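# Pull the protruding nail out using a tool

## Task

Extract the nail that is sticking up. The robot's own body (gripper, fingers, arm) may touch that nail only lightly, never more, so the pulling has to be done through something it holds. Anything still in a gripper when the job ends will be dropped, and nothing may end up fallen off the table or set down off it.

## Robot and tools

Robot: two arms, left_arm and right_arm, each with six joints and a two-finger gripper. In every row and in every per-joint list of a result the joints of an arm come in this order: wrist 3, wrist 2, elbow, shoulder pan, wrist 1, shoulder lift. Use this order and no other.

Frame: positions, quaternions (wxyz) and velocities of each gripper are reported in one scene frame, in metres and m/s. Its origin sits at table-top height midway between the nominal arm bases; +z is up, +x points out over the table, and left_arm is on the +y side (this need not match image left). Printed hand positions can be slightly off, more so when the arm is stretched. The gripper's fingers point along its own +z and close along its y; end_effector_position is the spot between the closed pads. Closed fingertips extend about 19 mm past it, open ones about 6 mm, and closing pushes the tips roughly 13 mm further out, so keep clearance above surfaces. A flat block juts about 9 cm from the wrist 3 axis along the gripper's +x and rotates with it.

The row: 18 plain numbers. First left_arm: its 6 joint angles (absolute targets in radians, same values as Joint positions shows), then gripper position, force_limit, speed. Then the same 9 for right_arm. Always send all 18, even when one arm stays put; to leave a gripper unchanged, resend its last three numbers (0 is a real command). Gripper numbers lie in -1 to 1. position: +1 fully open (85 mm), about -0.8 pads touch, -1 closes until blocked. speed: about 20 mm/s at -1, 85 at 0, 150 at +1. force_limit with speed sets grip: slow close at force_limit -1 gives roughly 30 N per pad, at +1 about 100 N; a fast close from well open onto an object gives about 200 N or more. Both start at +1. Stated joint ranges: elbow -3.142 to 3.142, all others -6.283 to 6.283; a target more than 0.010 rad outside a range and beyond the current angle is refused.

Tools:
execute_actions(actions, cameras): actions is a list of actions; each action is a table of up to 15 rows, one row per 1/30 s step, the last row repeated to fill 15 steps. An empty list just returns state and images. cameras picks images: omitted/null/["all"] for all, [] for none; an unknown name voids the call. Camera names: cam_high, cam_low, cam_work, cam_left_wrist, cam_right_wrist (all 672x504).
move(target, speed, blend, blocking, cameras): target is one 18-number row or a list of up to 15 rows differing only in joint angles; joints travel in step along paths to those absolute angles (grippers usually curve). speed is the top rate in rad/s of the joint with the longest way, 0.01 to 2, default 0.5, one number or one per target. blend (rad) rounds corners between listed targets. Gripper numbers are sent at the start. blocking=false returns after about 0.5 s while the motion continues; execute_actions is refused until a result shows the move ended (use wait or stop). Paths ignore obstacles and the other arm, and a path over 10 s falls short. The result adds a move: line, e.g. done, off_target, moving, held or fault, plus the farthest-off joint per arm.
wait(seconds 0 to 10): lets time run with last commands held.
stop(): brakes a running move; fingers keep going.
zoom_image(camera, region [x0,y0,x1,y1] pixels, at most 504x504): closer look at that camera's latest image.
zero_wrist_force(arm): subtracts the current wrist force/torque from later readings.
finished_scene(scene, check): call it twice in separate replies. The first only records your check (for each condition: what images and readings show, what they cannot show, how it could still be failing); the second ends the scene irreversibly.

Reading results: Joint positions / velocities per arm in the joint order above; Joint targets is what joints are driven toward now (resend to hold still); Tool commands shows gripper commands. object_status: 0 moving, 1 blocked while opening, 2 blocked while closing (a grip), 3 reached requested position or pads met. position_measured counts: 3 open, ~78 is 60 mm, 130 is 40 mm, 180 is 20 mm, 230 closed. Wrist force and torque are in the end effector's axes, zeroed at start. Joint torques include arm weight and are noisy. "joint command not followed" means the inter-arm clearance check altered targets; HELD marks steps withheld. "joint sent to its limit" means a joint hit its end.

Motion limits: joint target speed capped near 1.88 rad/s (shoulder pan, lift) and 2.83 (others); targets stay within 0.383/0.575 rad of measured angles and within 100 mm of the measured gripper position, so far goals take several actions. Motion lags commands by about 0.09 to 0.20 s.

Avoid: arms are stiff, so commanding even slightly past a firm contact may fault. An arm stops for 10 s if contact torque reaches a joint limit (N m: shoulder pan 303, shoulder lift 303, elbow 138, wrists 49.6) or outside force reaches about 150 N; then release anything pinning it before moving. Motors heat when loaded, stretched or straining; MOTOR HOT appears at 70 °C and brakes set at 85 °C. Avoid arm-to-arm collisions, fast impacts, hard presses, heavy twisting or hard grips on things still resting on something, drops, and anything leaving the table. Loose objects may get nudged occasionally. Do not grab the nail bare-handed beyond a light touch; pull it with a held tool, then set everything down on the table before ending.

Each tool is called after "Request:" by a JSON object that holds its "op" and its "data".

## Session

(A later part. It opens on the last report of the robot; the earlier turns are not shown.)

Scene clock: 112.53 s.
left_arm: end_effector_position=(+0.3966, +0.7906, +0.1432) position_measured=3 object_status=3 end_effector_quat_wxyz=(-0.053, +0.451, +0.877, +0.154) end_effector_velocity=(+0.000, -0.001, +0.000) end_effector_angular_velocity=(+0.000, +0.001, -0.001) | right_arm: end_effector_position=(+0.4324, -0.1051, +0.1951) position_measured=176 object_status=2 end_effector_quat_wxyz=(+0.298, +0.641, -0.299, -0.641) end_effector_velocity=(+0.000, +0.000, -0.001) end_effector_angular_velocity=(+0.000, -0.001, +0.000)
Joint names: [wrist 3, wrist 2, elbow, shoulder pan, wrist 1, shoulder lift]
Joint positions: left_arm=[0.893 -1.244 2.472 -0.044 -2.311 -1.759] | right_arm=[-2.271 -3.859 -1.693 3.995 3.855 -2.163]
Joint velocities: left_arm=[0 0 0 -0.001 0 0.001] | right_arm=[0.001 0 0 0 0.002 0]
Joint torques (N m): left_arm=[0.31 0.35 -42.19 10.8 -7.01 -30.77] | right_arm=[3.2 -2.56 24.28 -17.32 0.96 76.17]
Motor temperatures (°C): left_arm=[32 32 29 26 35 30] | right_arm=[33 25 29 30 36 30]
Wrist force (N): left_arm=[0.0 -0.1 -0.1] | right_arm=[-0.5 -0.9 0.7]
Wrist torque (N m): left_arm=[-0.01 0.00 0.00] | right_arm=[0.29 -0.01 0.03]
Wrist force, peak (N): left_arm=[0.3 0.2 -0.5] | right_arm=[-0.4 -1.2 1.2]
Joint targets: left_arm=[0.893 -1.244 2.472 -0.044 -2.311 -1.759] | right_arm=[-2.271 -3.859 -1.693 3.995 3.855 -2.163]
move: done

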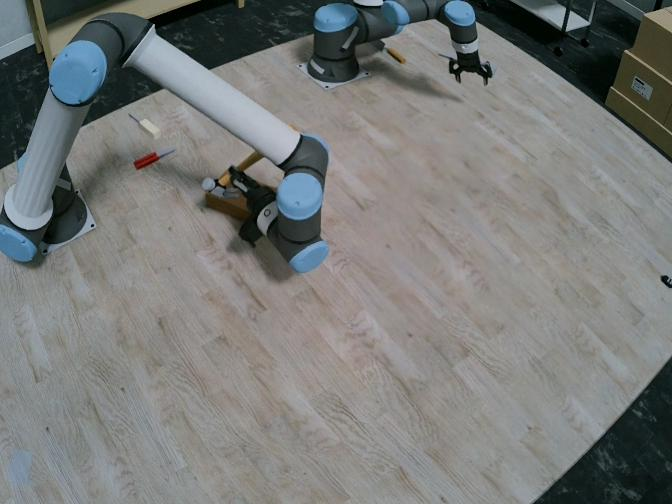

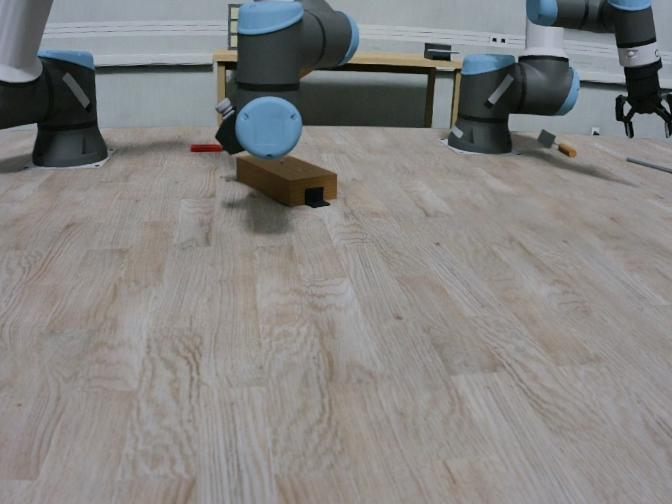

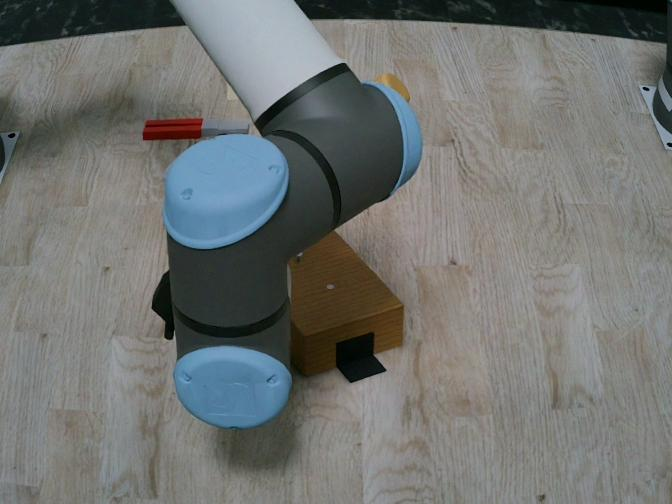

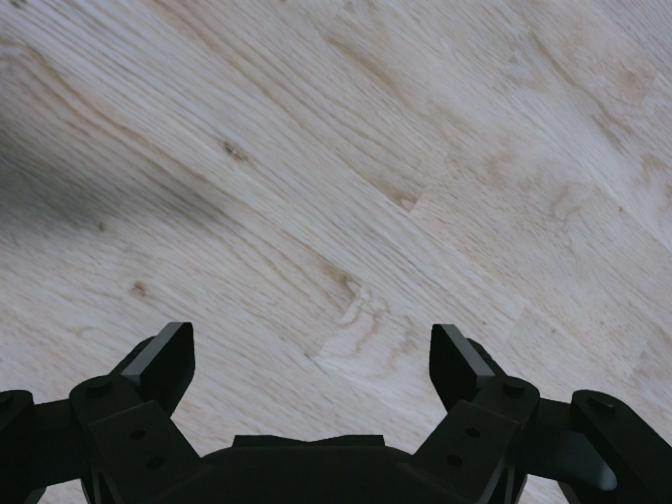

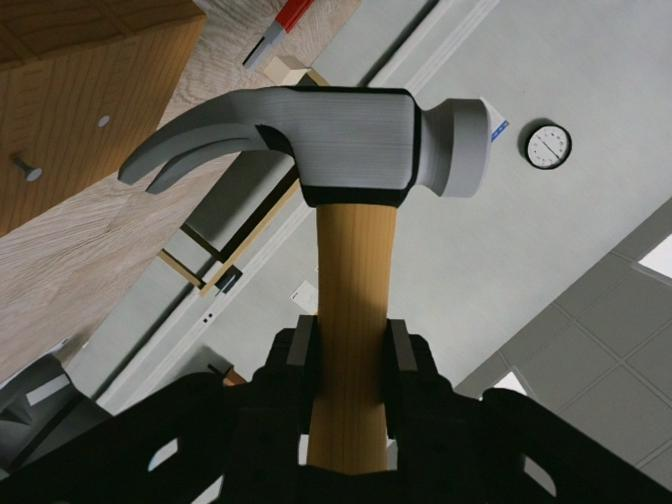

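Request:
{"op": "move", "data": {"target": [0.893,-1.244,2.472,-0.044,-2.311,-1.759,1,1,1,-2.082,-3.7453,-1.7409,3.9587,3.5435,-2.0526,-1,1,-0.3], "speed": 0.3}}

Request:
{"op": "zoom_image", "data": {"camera": "cam_high", "region": [200, 145, 290, 235]}}

Request:
{"op": "zoom_image", "data": {"camera": "cam_right_wrist", "region": [0, 0, 360, 300]}}

Scene clock: 116.23 s.
left_arm: end_effector_position=(+0.3966, +0.7906, +0.1432) position_measured=3 object_status=3 end_effector_quat_wxyz=(-0.053, +0.451, +0.877, +0.154) end_effector_velocity=(+0.000, +0.000, +0.000) end_effector_angular_velocity=(+0.000, +0.000, +0.001) | right_arm: end_effector_position=(+0.4108, -0.1298, +0.3006) position_measured=176 object_status=2 end_effector_quat_wxyz=(-0.395, -0.494, +0.431, +0.644) end_effector_velocity=(+0.000, +0.000, +0.000) end_effector_angular_velocity=(-0.003, +0.002, +0.000)
Joint names: [wrist 3, wrist 2, elbow, shoulder pan, wrist 1, shoulder lift]
Joint positions: left_arm=[0.893 -1.244 2.472 -0.044 -2.311 -1.759] | right_arm=[-2.082 -3.745 -1.741 3.959 3.544 -2.053]
Joint velocities: left_arm=[-0.001 0 -0.001 0 0 0] | right_arm=[0.001 0.001 0 0.001 -0.001 -0.001]
Joint torques (N m): left_arm=[-0.01 0.16 -42.65 7.45 -7.58 -29.71] | right_arm=[3.3 3.05 25.34 -17.45 -7.94 96.26]
Motor temperatures (°C): left_arm=[32 32 29 26 35 30] | right_arm=[33 25 29 30 36 30]
Wrist force (N): left_arm=[0.2 -0.1 -0.2] | right_arm=[-2.2 -3.0 0.4]
Wrist torque (N m): left_arm=[-0.01 -0.03 -0.01] | right_arm=[0.02 0.02 0.00]
Wrist force, peak (N): left_arm=[0.5 -0.1 -0.4] | right_arm=[-2.2 -3.0 0.4]
Joint targets: left_arm=[0.893 -1.244 2.472 -0.044 -2.311 -1.759] | right_arm=[-2.082 -3.745 -1.741 3.959 3.544 -2.053]
move: done

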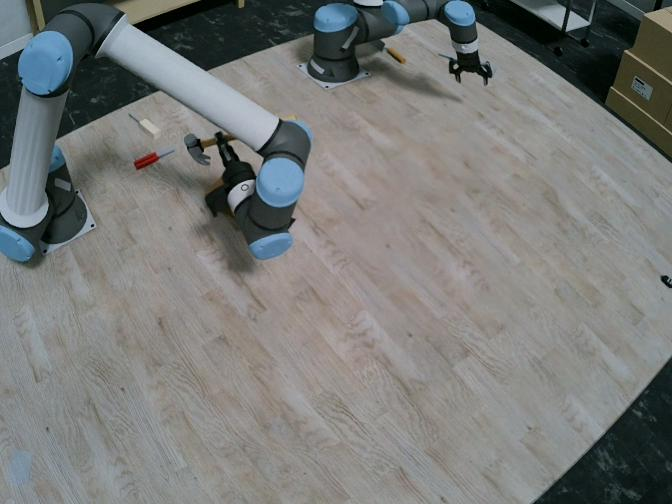

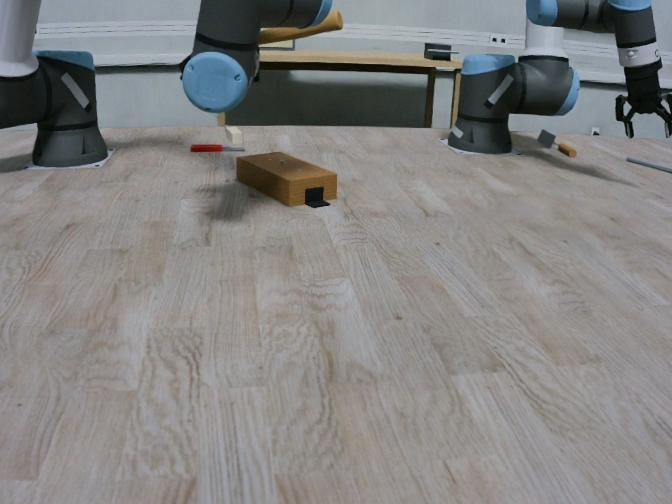

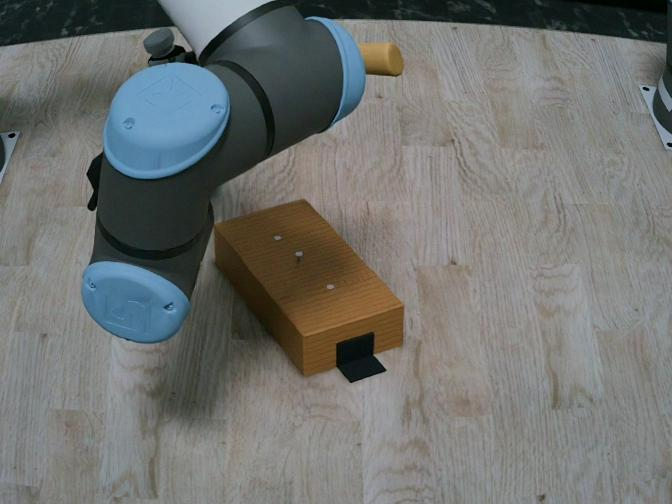

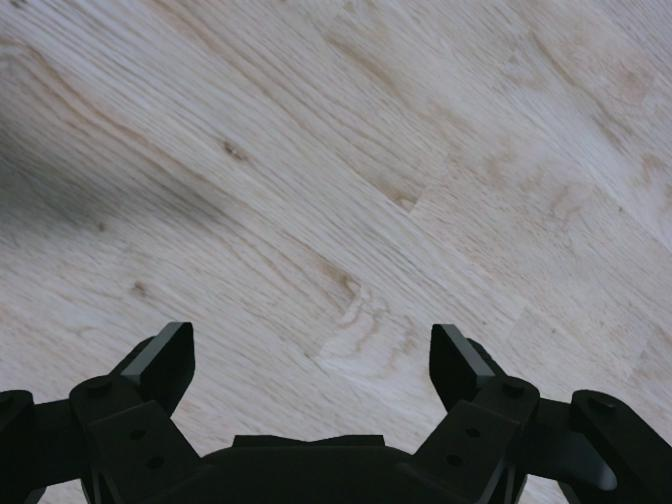

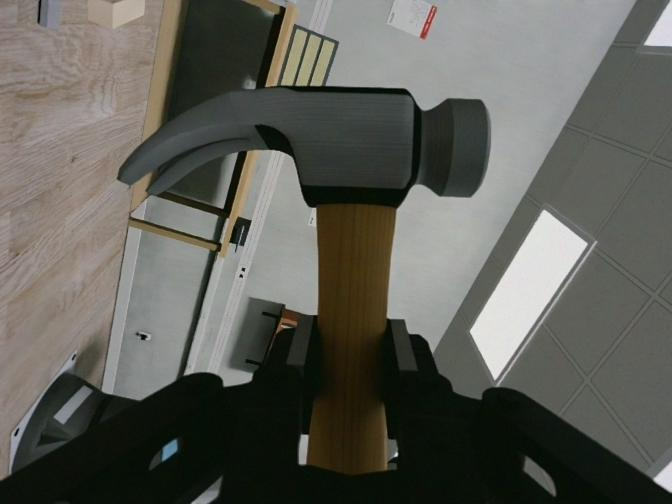

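Scaled by 5.600 from the camera's 672x504 image, which has a finer 960x720 frame.

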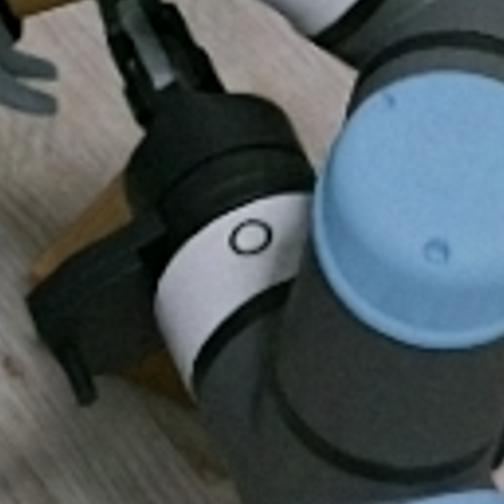

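Scaled by 1.400 from the camera's 672x504 image, which has a finer 960x720 frame.

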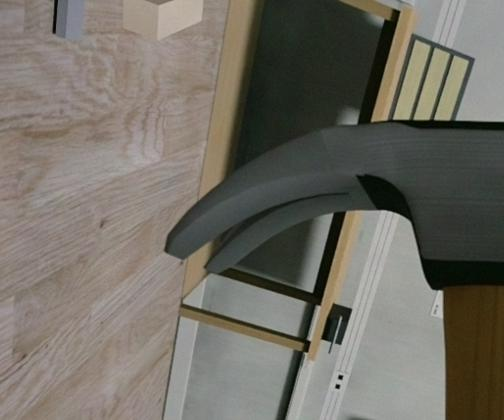

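Request:
{"op": "move", "data": {"target": [0.893,-1.244,2.472,-0.044,-2.311,-1.759,1,1,1,-2.46,-3.7453,-1.7409,3.9587,4.0435,-2.0526,-1,1,-0.3], "speed": 0.3, "cameras": ["cam_right_wrist","cam_high","cam_work","cam_low"]}}

Request:
{"op": "zoom_image", "data": {"camera": "cam_high", "region": [200, 145, 290, 235]}}

Request:
{"op": "zoom_image", "data": {"camera": "cam_right_wrist", "region": [0, 0, 360, 300]}}

Scene clock: 118.87 s.
left_arm: end_effector_position=(+0.3966, +0.7906, +0.1432) position_measured=3 object_status=3 end_effector_quat_wxyz=(-0.053, +0.451, +0.877, +0.154) end_effector_velocity=(+0.000, +0.000, +0.000) end_effector_angular_velocity=(+0.000, +0.000, +0.000) | right_arm: end_effector_position=(+0.4514, -0.0867, +0.2209) position_measured=176 object_status=2 end_effector_quat_wxyz=(+0.101, +0.717, -0.238, -0.648) end_effector_velocity=(+0.001, +0.000, -0.001) end_effector_angular_velocity=(+0.001, -0.001, -0.001)
Joint names: [wrist 3, wrist 2, elbow, shoulder pan, wrist 1, shoulder lift]
Joint positions: left_arm=[0.893 -1.244 2.472 -0.044 -2.311 -1.759] | right_arm=[-2.46 -3.745 -1.741 3.959 4.043 -2.053]
Joint velocities: left_arm=[0 0 0 -0.001 0 0] | right_arm=[-0.001 0 0 -0.001 0.001 -0.001]
Joint torques (N m): left_arm=[0.06 0.75 -42 10.97 -7.13 -30.51] | right_arm=[-2.87 2.77 35.41 -15.24 2.77 91.26]
Motor temperatures (°C): left_arm=[32 32 29 26 35 30] | right_arm=[33 25 29 30 36 30]
Wrist force (N): left_arm=[-0.2 0.0 -0.1] | right_arm=[-0.3 -0.6 1.1]
Wrist torque (N m): left_arm=[0.00 0.04 0.00] | right_arm=[0.14 0.02 0.08]
Wrist force, peak (N): left_arm=[0.3 -0.1 -0.5] | right_arm=[-2.0 -2.8 0.4]
Joint targets: left_arm=[0.893 -1.244 2.472 -0.044 -2.311 -1.759] | right_arm=[-2.460 -3.745 -1.741 3.959 4.043 -2.053]
move: done
Images, in order (width x height): cam_high 672x504, cam_low 672x504, cam_work 672x504, cam_right_wrist 672x504.

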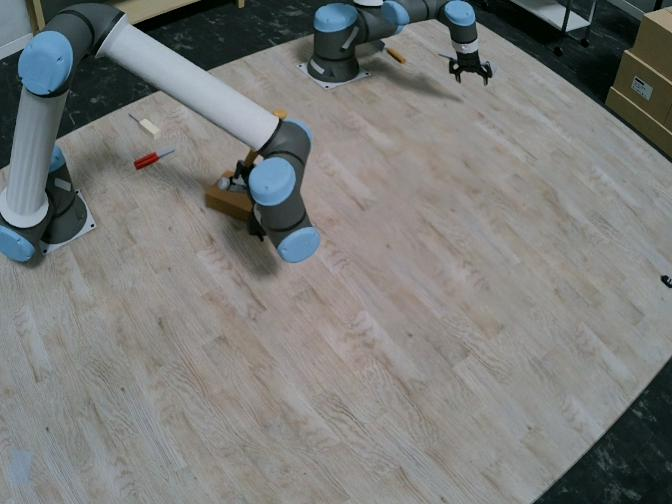

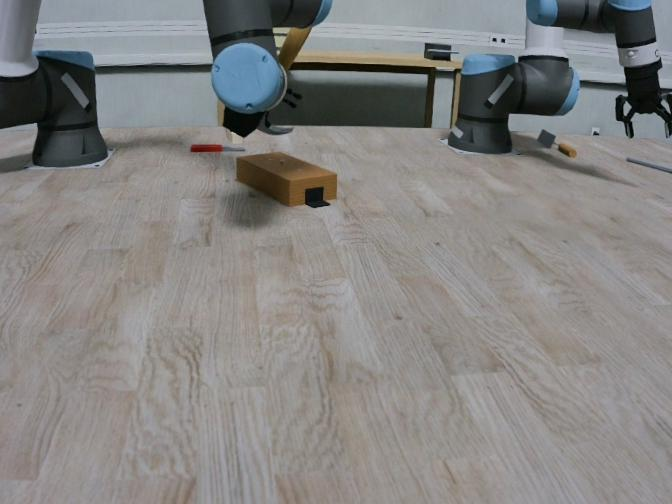

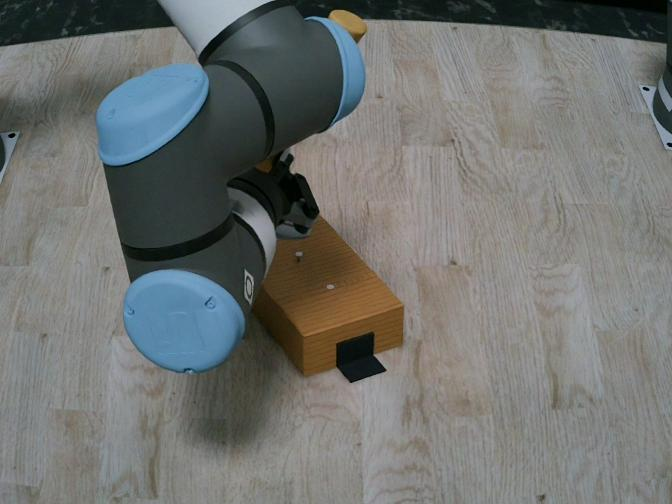

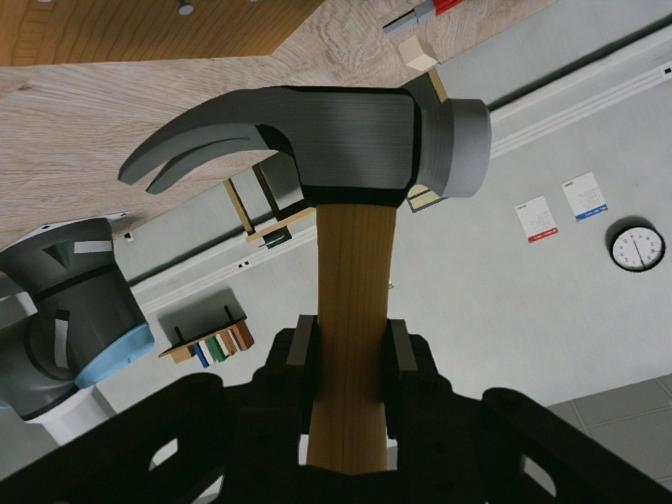

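Scaled by 5.600 from the camera's 672x504 image, which has a finer 960x720 frame.

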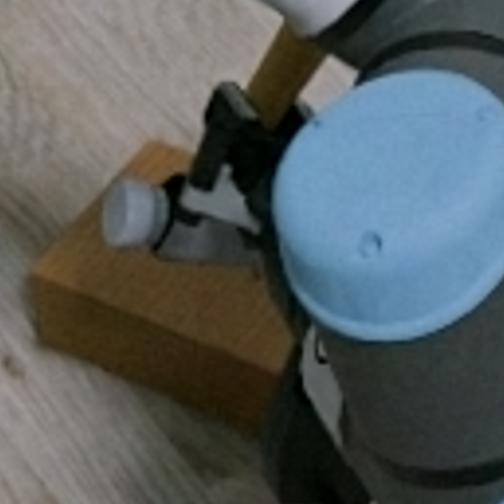

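Scaled by 1.400 from the camera's 672x504 image, which has a finer 960x720 frame.

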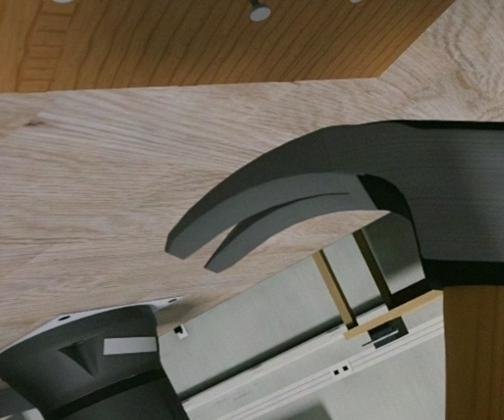

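Request:
{"op": "wait", "data": {"seconds": 0}}

Request:
{"op": "zoom_image", "data": {"camera": "cam_high", "region": [170, 110, 370, 260]}}

Request:
{"op": "zoom_image", "data": {"camera": "cam_low", "region": [180, 0, 430, 190]}}

Request:
{"op": "zoom_image", "data": {"camera": "cam_work", "region": [200, 130, 440, 310]}}

Scene clock: 121.20 s.
left_arm: end_effector_position=(+0.3966, +0.7906, +0.1432) position_measured=3 object_status=3 end_effector_quat_wxyz=(-0.053, +0.451, +0.877, +0.154) end_effector_velocity=(+0.000, +0.000, +0.000) end_effector_angular_velocity=(-0.001, +0.000, +0.000) | right_arm: end_effector_position=(+0.4514, -0.0867, +0.2209) position_measured=176 object_status=2 end_effector_quat_wxyz=(+0.101, +0.717, -0.238, -0.648) end_effector_velocity=(+0.000, +0.000, +0.000) end_effector_angular_velocity=(+0.000, +0.000, +0.000)
Joint names: [wrist 3, wrist 2, elbow, shoulder pan, wrist 1, shoulder lift]
Joint positions: left_arm=[0.893 -1.244 2.472 -0.044 -2.311 -1.759] | right_arm=[-2.46 -3.745 -1.741 3.959 4.044 -2.053]
Joint velocities: left_arm=[0 -0.001 0 0 0 0] | right_arm=[-0.001 0 0 0 0 -0.001]
Joint torques (N m): left_arm=[-0.41 0.68 -41.44 7.63 -7.14 -30.73] | right_arm=[-2.84 1.64 39.47 -13.01 -0.67 86.74]
Motor temperatures (°C): left_arm=[32 32 29 26 35 30] | right_arm=[33 25 29 30 36 30]
Wrist force (N): left_arm=[0.1 -0.3 -0.2] | right_arm=[-0.5 -0.6 1.0]
Wrist torque (N m): left_arm=[-0.04 -0.01 0.00] | right_arm=[0.14 0.05 0.08]
Wrist force, peak (N): left_arm=[0.4 -0.4 -0.2] | right_arm=[-1.0 -0.3 1.5]
Joint targets: left_arm=[0.893 -1.244 2.472 -0.044 -2.311 -1.759] | right_arm=[-2.460 -3.745 -1.741 3.959 4.043 -2.053]
Tool commands: left_gripper/position=+1.0 left_gripper/force_limit=+1.0 left_gripper/speed=+1.0 right_gripper/position=-1.0 right_gripper/force_limit=+1.0 right_gripper/speed=-0.3

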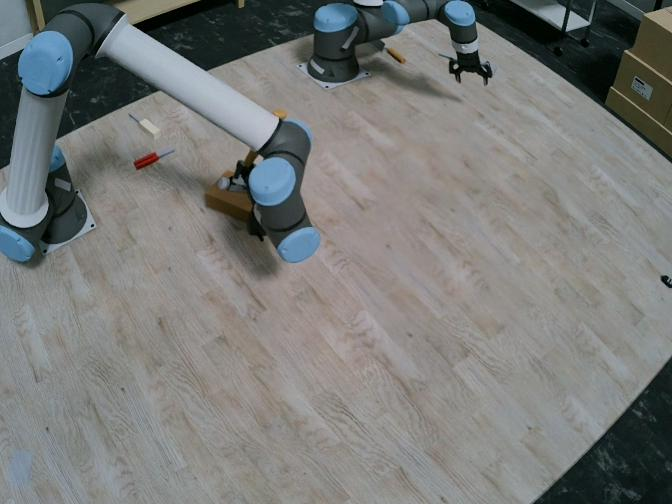

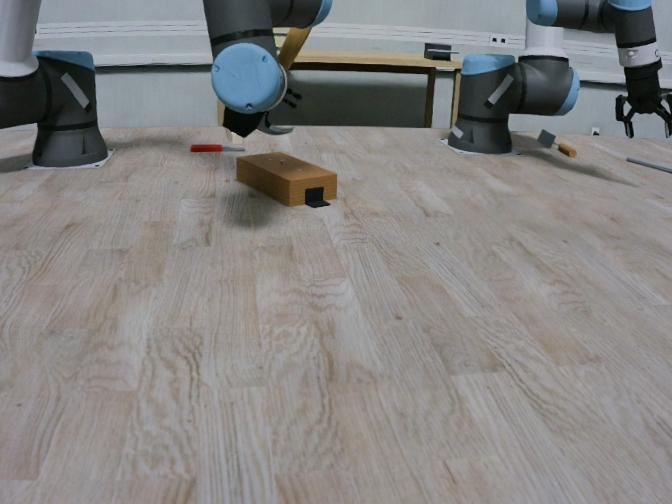

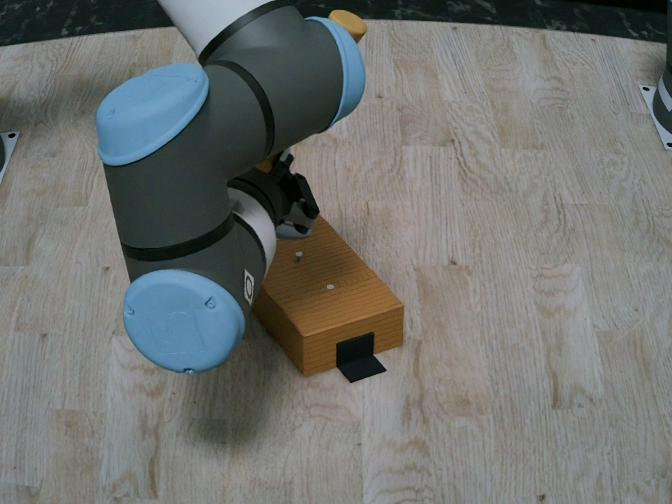

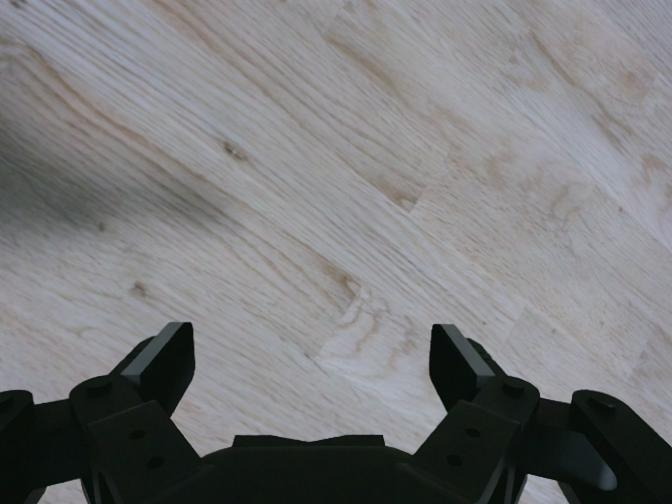

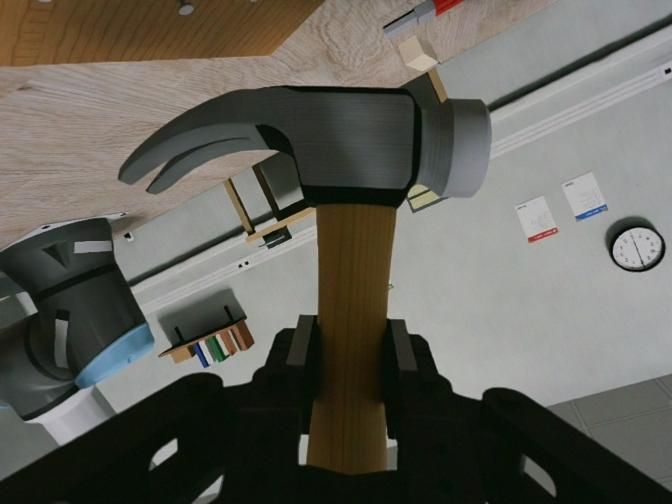

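Scaled by 2.520 from the camera's 672x504 image, which has a finer 960x720 frame.

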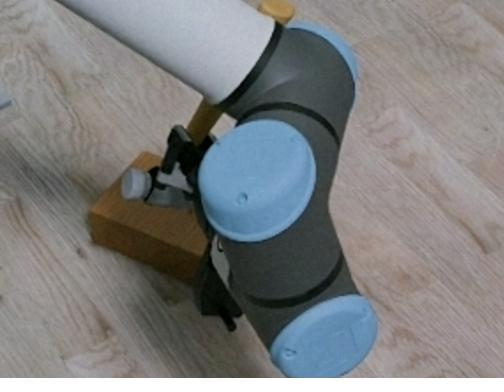

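Scaled by 2.016 from the camera's 672x504 image, which has a finer 960x720 frame.

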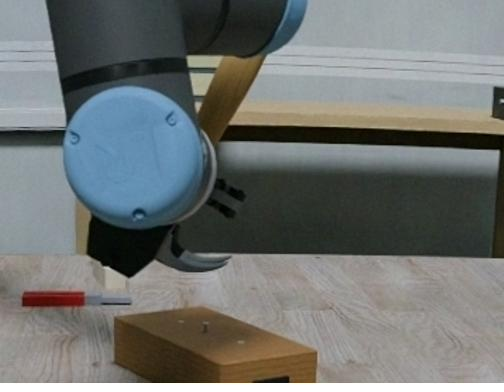

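Scaled by 2.100 from the camera's 672x504 image, which has a finer 960x720 frame.

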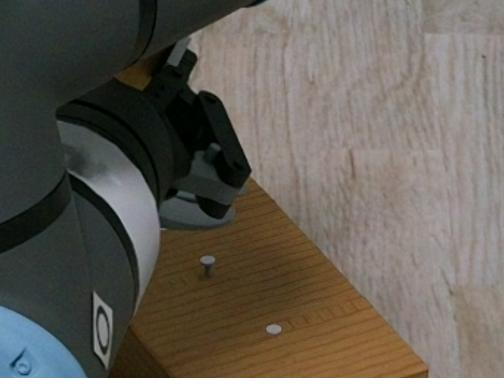

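Request:
{"op": "move", "data": {"target": [[0.893,-1.244,2.472,-0.044,-2.311,-1.759,1,1,1,-2.46,-3.7576,-1.9048,3.9464,4.1034,-1.9486,-1,1,-0.3],[0.893,-1.244,2.472,-0.044,-2.311,-1.759,1,1,1,-2.46,-3.7576,-1.922,3.9464,4.160,-1.988,-1,1,-0.3]], "speed": 0.2}}

Request:
{"op": "zoom_image", "data": {"camera": "cam_work", "region": [200, 130, 440, 310]}}

Request:
{"op": "zoom_image", "data": {"camera": "cam_low", "region": [180, 70, 380, 220]}}

Scene clock: 125.73 s.
left_arm: end_effector_position=(+0.3966, +0.7906, +0.1432) position_measured=3 object_status=3 end_effector_quat_wxyz=(-0.053, +0.451, +0.877, +0.154) end_effector_velocity=(+0.000, +0.000, -0.001) end_effector_angular_velocity=(+0.000, +0.001, +0.000) | right_arm: end_effector_position=(+0.4020, -0.1516, +0.1870) position_measured=176 object_status=2 end_effector_quat_wxyz=(+0.101, +0.717, -0.239, -0.647) end_effector_velocity=(+0.001, +0.000, -0.001) end_effector_angular_velocity=(+0.000, +0.000, -0.001)
Joint names: [wrist 3, wrist 2, elbow, shoulder pan, wrist 1, shoulder lift]
Joint positions: left_arm=[0.893 -1.244 2.472 -0.044 -2.311 -1.759] | right_arm=[-2.46 -3.758 -1.922 3.946 4.16 -1.988]
Joint velocities: left_arm=[0 0 0 -0.001 0 0.001] | right_arm=[0 0 0 -0.001 0.002 -0.001]
Joint torques (N m): left_arm=[-0.14 -0.08 -40.84 8.71 -6.94 -30.31] | right_arm=[-2.66 -1.73 24.64 -17.35 3.14 61.97]
Motor temperatures (°C): left_arm=[32 32 29 26 35 30] | right_arm=[33 25 29 30 36 30]
Wrist force (N): left_arm=[0.0 -0.1 0.0] | right_arm=[-0.1 -0.5 1.5]
Wrist torque (N m): left_arm=[-0.01 0.01 0.00] | right_arm=[0.20 0.02 0.08]
Wrist force, peak (N): left_arm=[0.3 0.1 -0.6] | right_arm=[-1.6 1.2 2.3]
Joint targets: left_arm=[0.893 -1.244 2.472 -0.044 -2.311 -1.759] | right_arm=[-2.460 -3.758 -1.922 3.946 4.160 -1.988]
move: done

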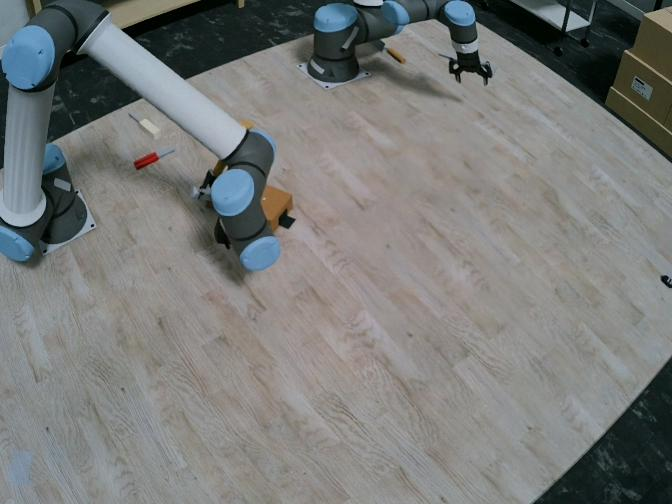

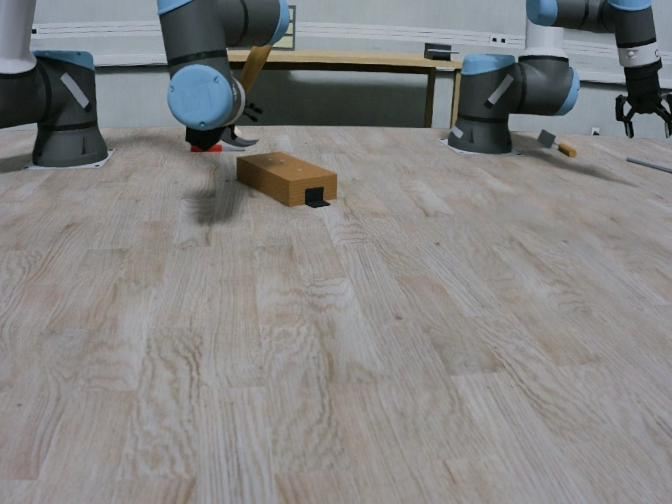

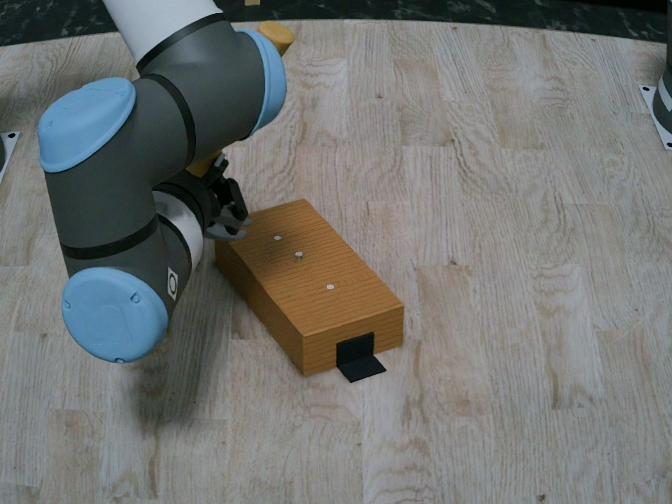

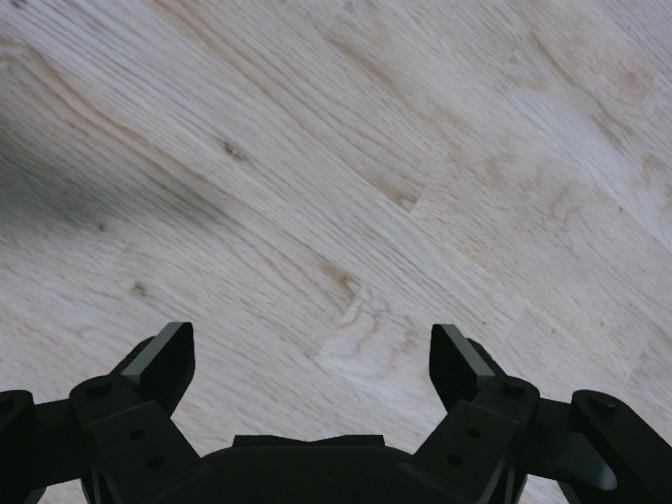

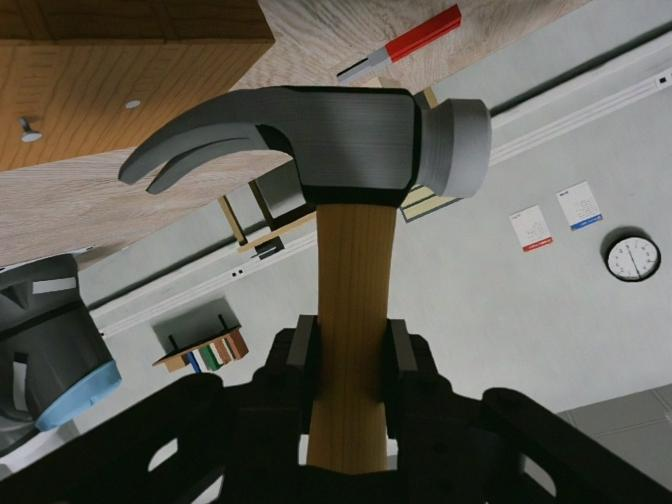

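Scaled by 2.100 from the camera's 672x504 image, which has a finer 960x720 frame.

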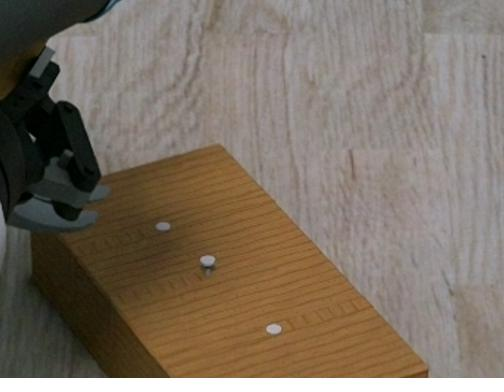

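Scaled by 2.520 from the camera's 672x504 image, which has a finer 960x720 frame.

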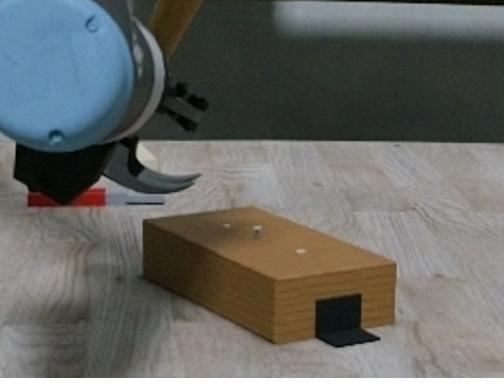

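Request:
{"op": "move", "data": {"target": [0.893,-1.244,2.472,-0.044,-2.311,-1.759,1,1,1,-2.46,-3.7576,-1.929,3.9464,4.186,-2.007,-1,1,-0.3], "speed": 0.1, "cameras": ["cam_work","cam_low","cam_right_wrist"]}}

Request:
{"op": "zoom_image", "data": {"camera": "cam_work", "region": [200, 130, 440, 310]}}

Request:
{"op": "zoom_image", "data": {"camera": "cam_low", "region": [180, 70, 380, 220]}}

Scene clock: 127.60 s.
left_arm: end_effector_position=(+0.3966, +0.7906, +0.1432) position_measured=3 object_status=3 end_effector_quat_wxyz=(-0.053, +0.451, +0.877, +0.154) end_effector_velocity=(+0.000, +0.000, +0.000) end_effector_angular_velocity=(-0.001, +0.000, +0.000) | right_arm: end_effector_position=(+0.4021, -0.1515, +0.1716) position_measured=176 object_status=2 end_effector_quat_wxyz=(+0.101, +0.717, -0.239, -0.647) end_effector_velocity=(+0.001, -0.001, -0.001) end_effector_angular_velocity=(-0.001, +0.000, -0.003)
Joint names: [wrist 3, wrist 2, elbow, shoulder pan, wrist 1, shoulder lift]
Joint positions: left_arm=[0.893 -1.244 2.472 -0.044 -2.311 -1.759] | right_arm=[-2.46 -3.758 -1.929 3.946 4.186 -2.007]
Joint velocities: left_arm=[0 -0.001 0 0 0 0] | right_arm=[0 0 0 -0.002 0.001 -0.001]
Joint torques (N m): left_arm=[0.46 0.25 -40.3 9.21 -7.28 -31.41] | right_arm=[-2.68 -1.4 23.48 -15.19 2.69 63.89]
Motor temperatures (°C): left_arm=[32 32 29 26 35 30] | right_arm=[33 25 29 30 36 30]
Wrist force (N): left_arm=[-0.1 0.0 -0.2] | right_arm=[-0.1 -0.6 1.8]
Wrist torque (N m): left_arm=[0.00 0.02 0.00] | right_arm=[0.15 0.02 0.09]
Wrist force, peak (N): left_arm=[0.1 -0.3 -0.5] | right_arm=[-0.1 -0.6 2.0]
Joint targets: left_arm=[0.893 -1.244 2.472 -0.044 -2.311 -1.759] | right_arm=[-2.460 -3.758 -1.929 3.946 4.186 -2.007]
move: done
Images, in order (width x height): cam_low 672x504, cam_work 672x504, cam_right_wrist 672x504.

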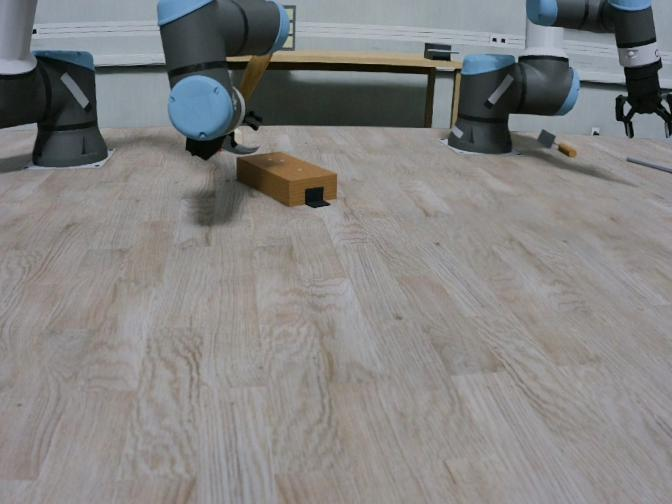

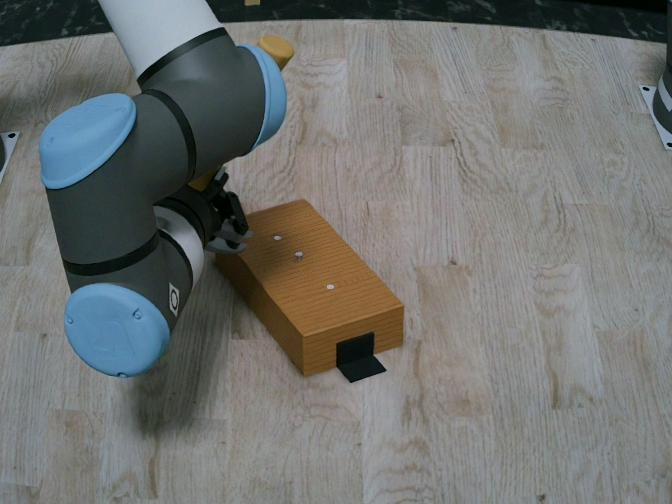

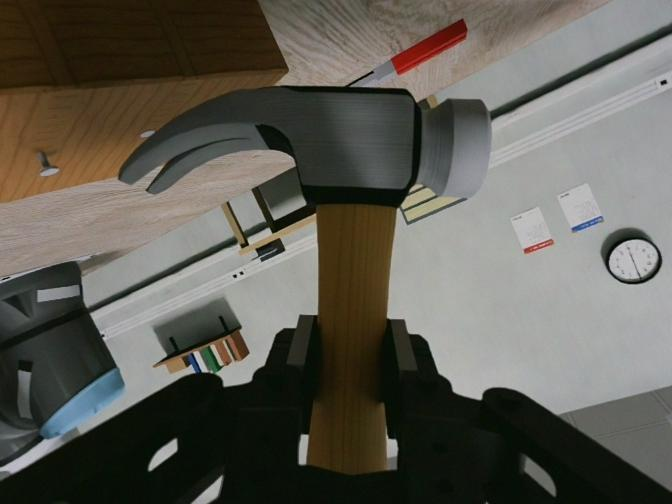

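Scaled by 2.100 from the camera's 672x504 image, which has a finer 960x720 frame.

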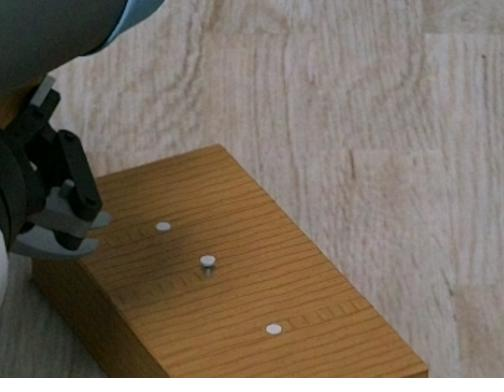

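Scaled by 2.520 from the camera's 672x504 image, which has a finer 960x720 frame.

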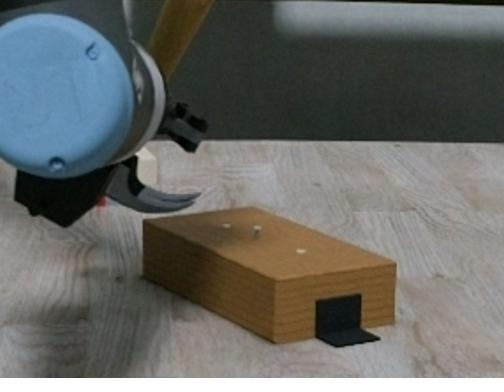

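Request:
{"op": "move", "data": {"target": [0.893,-1.244,2.472,-0.044,-2.311,-1.759,1,1,1,-2.46,-3.7576,-1.934,3.9464,4.2077,-2.0232,-1,1,-0.3], "speed": 0.08, "cameras": ["cam_work","cam_low","cam_right_wrist"]}}

Request:
{"op": "zoom_image", "data": {"camera": "cam_work", "region": [200, 180, 340, 300]}}

Request:
{"op": "zoom_image", "data": {"camera": "cam_low", "region": [200, 110, 320, 200]}}

Scene clock: 128.73 s.
left_arm: end_effector_position=(+0.3966, +0.7906, +0.1432) position_measured=3 object_status=3 end_effector_quat_wxyz=(-0.053, +0.451, +0.877, +0.154) end_effector_velocity=(+0.000, +0.000, +0.000) end_effector_angular_velocity=(+0.000, +0.000, +0.000) | right_arm: end_effector_position=(+0.4023, -0.1513, +0.1589) position_measured=176 object_status=2 end_effector_quat_wxyz=(+0.101, +0.717, -0.239, -0.647) end_effector_velocity=(+0.000, +0.000, -0.002) end_effector_angular_velocity=(+0.000, +0.000, +0.001)
Joint names: [wrist 3, wrist 2, elbow, shoulder pan, wrist 1, shoulder lift]
Joint positions: left_arm=[0.893 -1.244 2.472 -0.044 -2.311 -1.759] | right_arm=[-2.46 -3.758 -1.934 3.946 4.208 -2.023]
Joint velocities: left_arm=[0 0 0 0 0 -0.001] | right_arm=[0 0 0 0.001 0.002 -0.002]
Joint torques (N m): left_arm=[-0.09 0.41 -40.31 9.84 -6.69 -28.86] | right_arm=[-2.59 -0.91 22.72 -13.91 2.95 63.96]
Motor temperatures (°C): left_arm=[32 32 29 26 35 30] | right_arm=[33 25 29 30 36 30]
Wrist force (N): left_arm=[0.3 0.1 -0.2] | right_arm=[0.4 -0.8 1.0]
Wrist torque (N m): left_arm=[0.01 -0.04 0.00] | right_arm=[0.10 -0.09 0.11]
Wrist force, peak (N): left_arm=[0.4 -0.3 -0.1] | right_arm=[0.0 -0.9 1.8]
Joint targets: left_arm=[0.893 -1.244 2.472 -0.044 -2.311 -1.759] | right_arm=[-2.460 -3.758 -1.934 3.946 4.208 -2.023]
move: done
Images, in order (width x height): cam_low 672x504, cam_work 672x504, cam_right_wrist 672x504.

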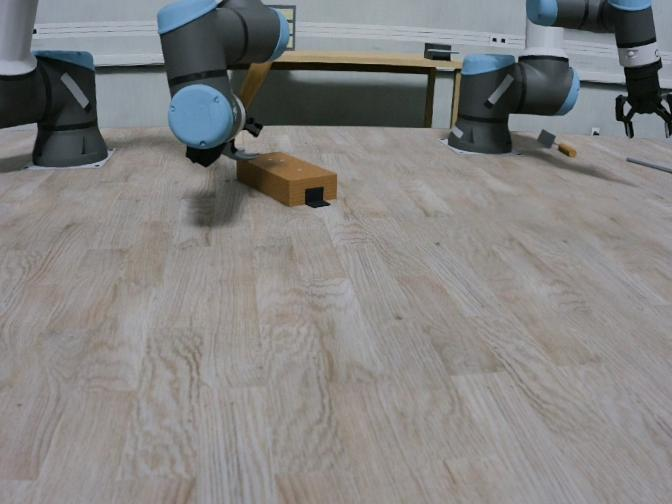

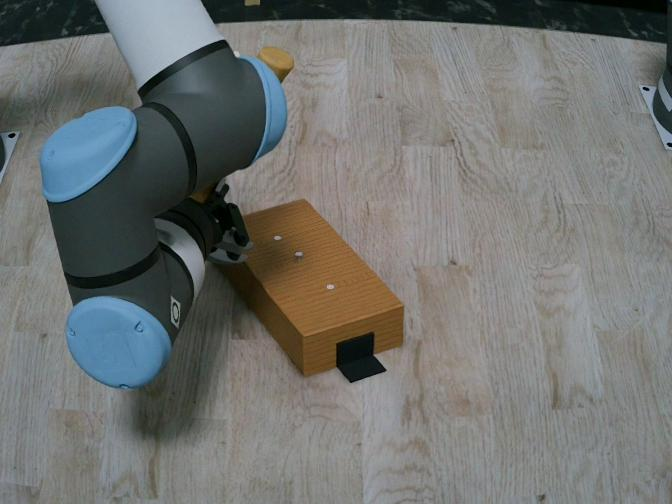

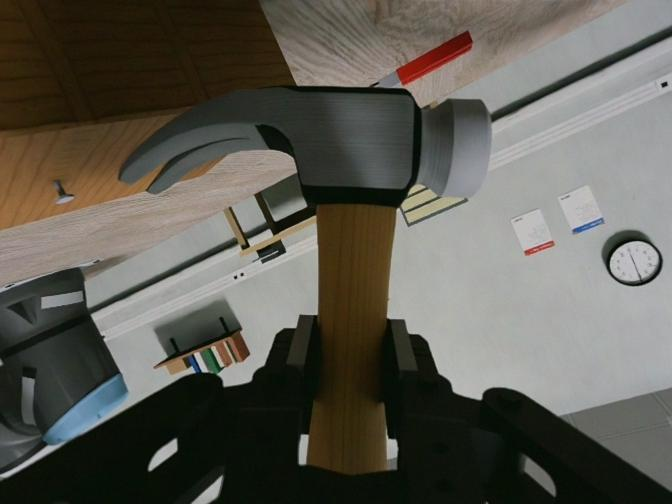

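Scaled by 3.600 from the camera's 672x504 image, which has a finer 960x720 frame.

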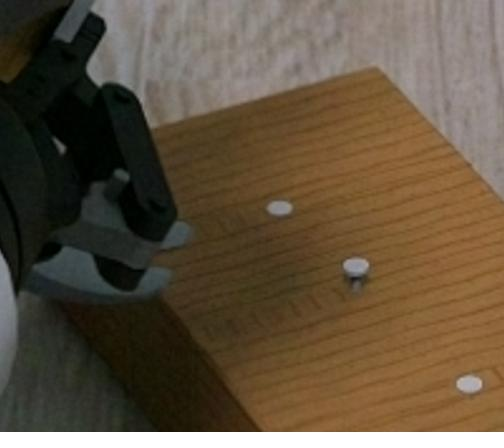

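Scaled by 4.200 from the camera's 672x504 image, which has a finer 960x720 frame.

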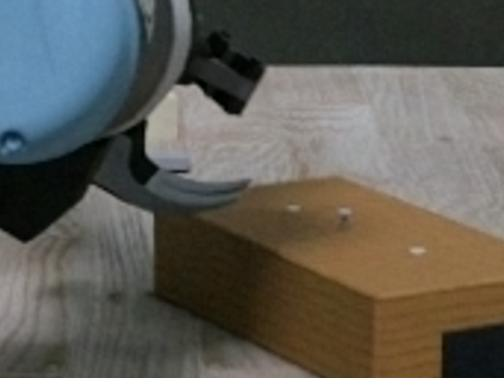

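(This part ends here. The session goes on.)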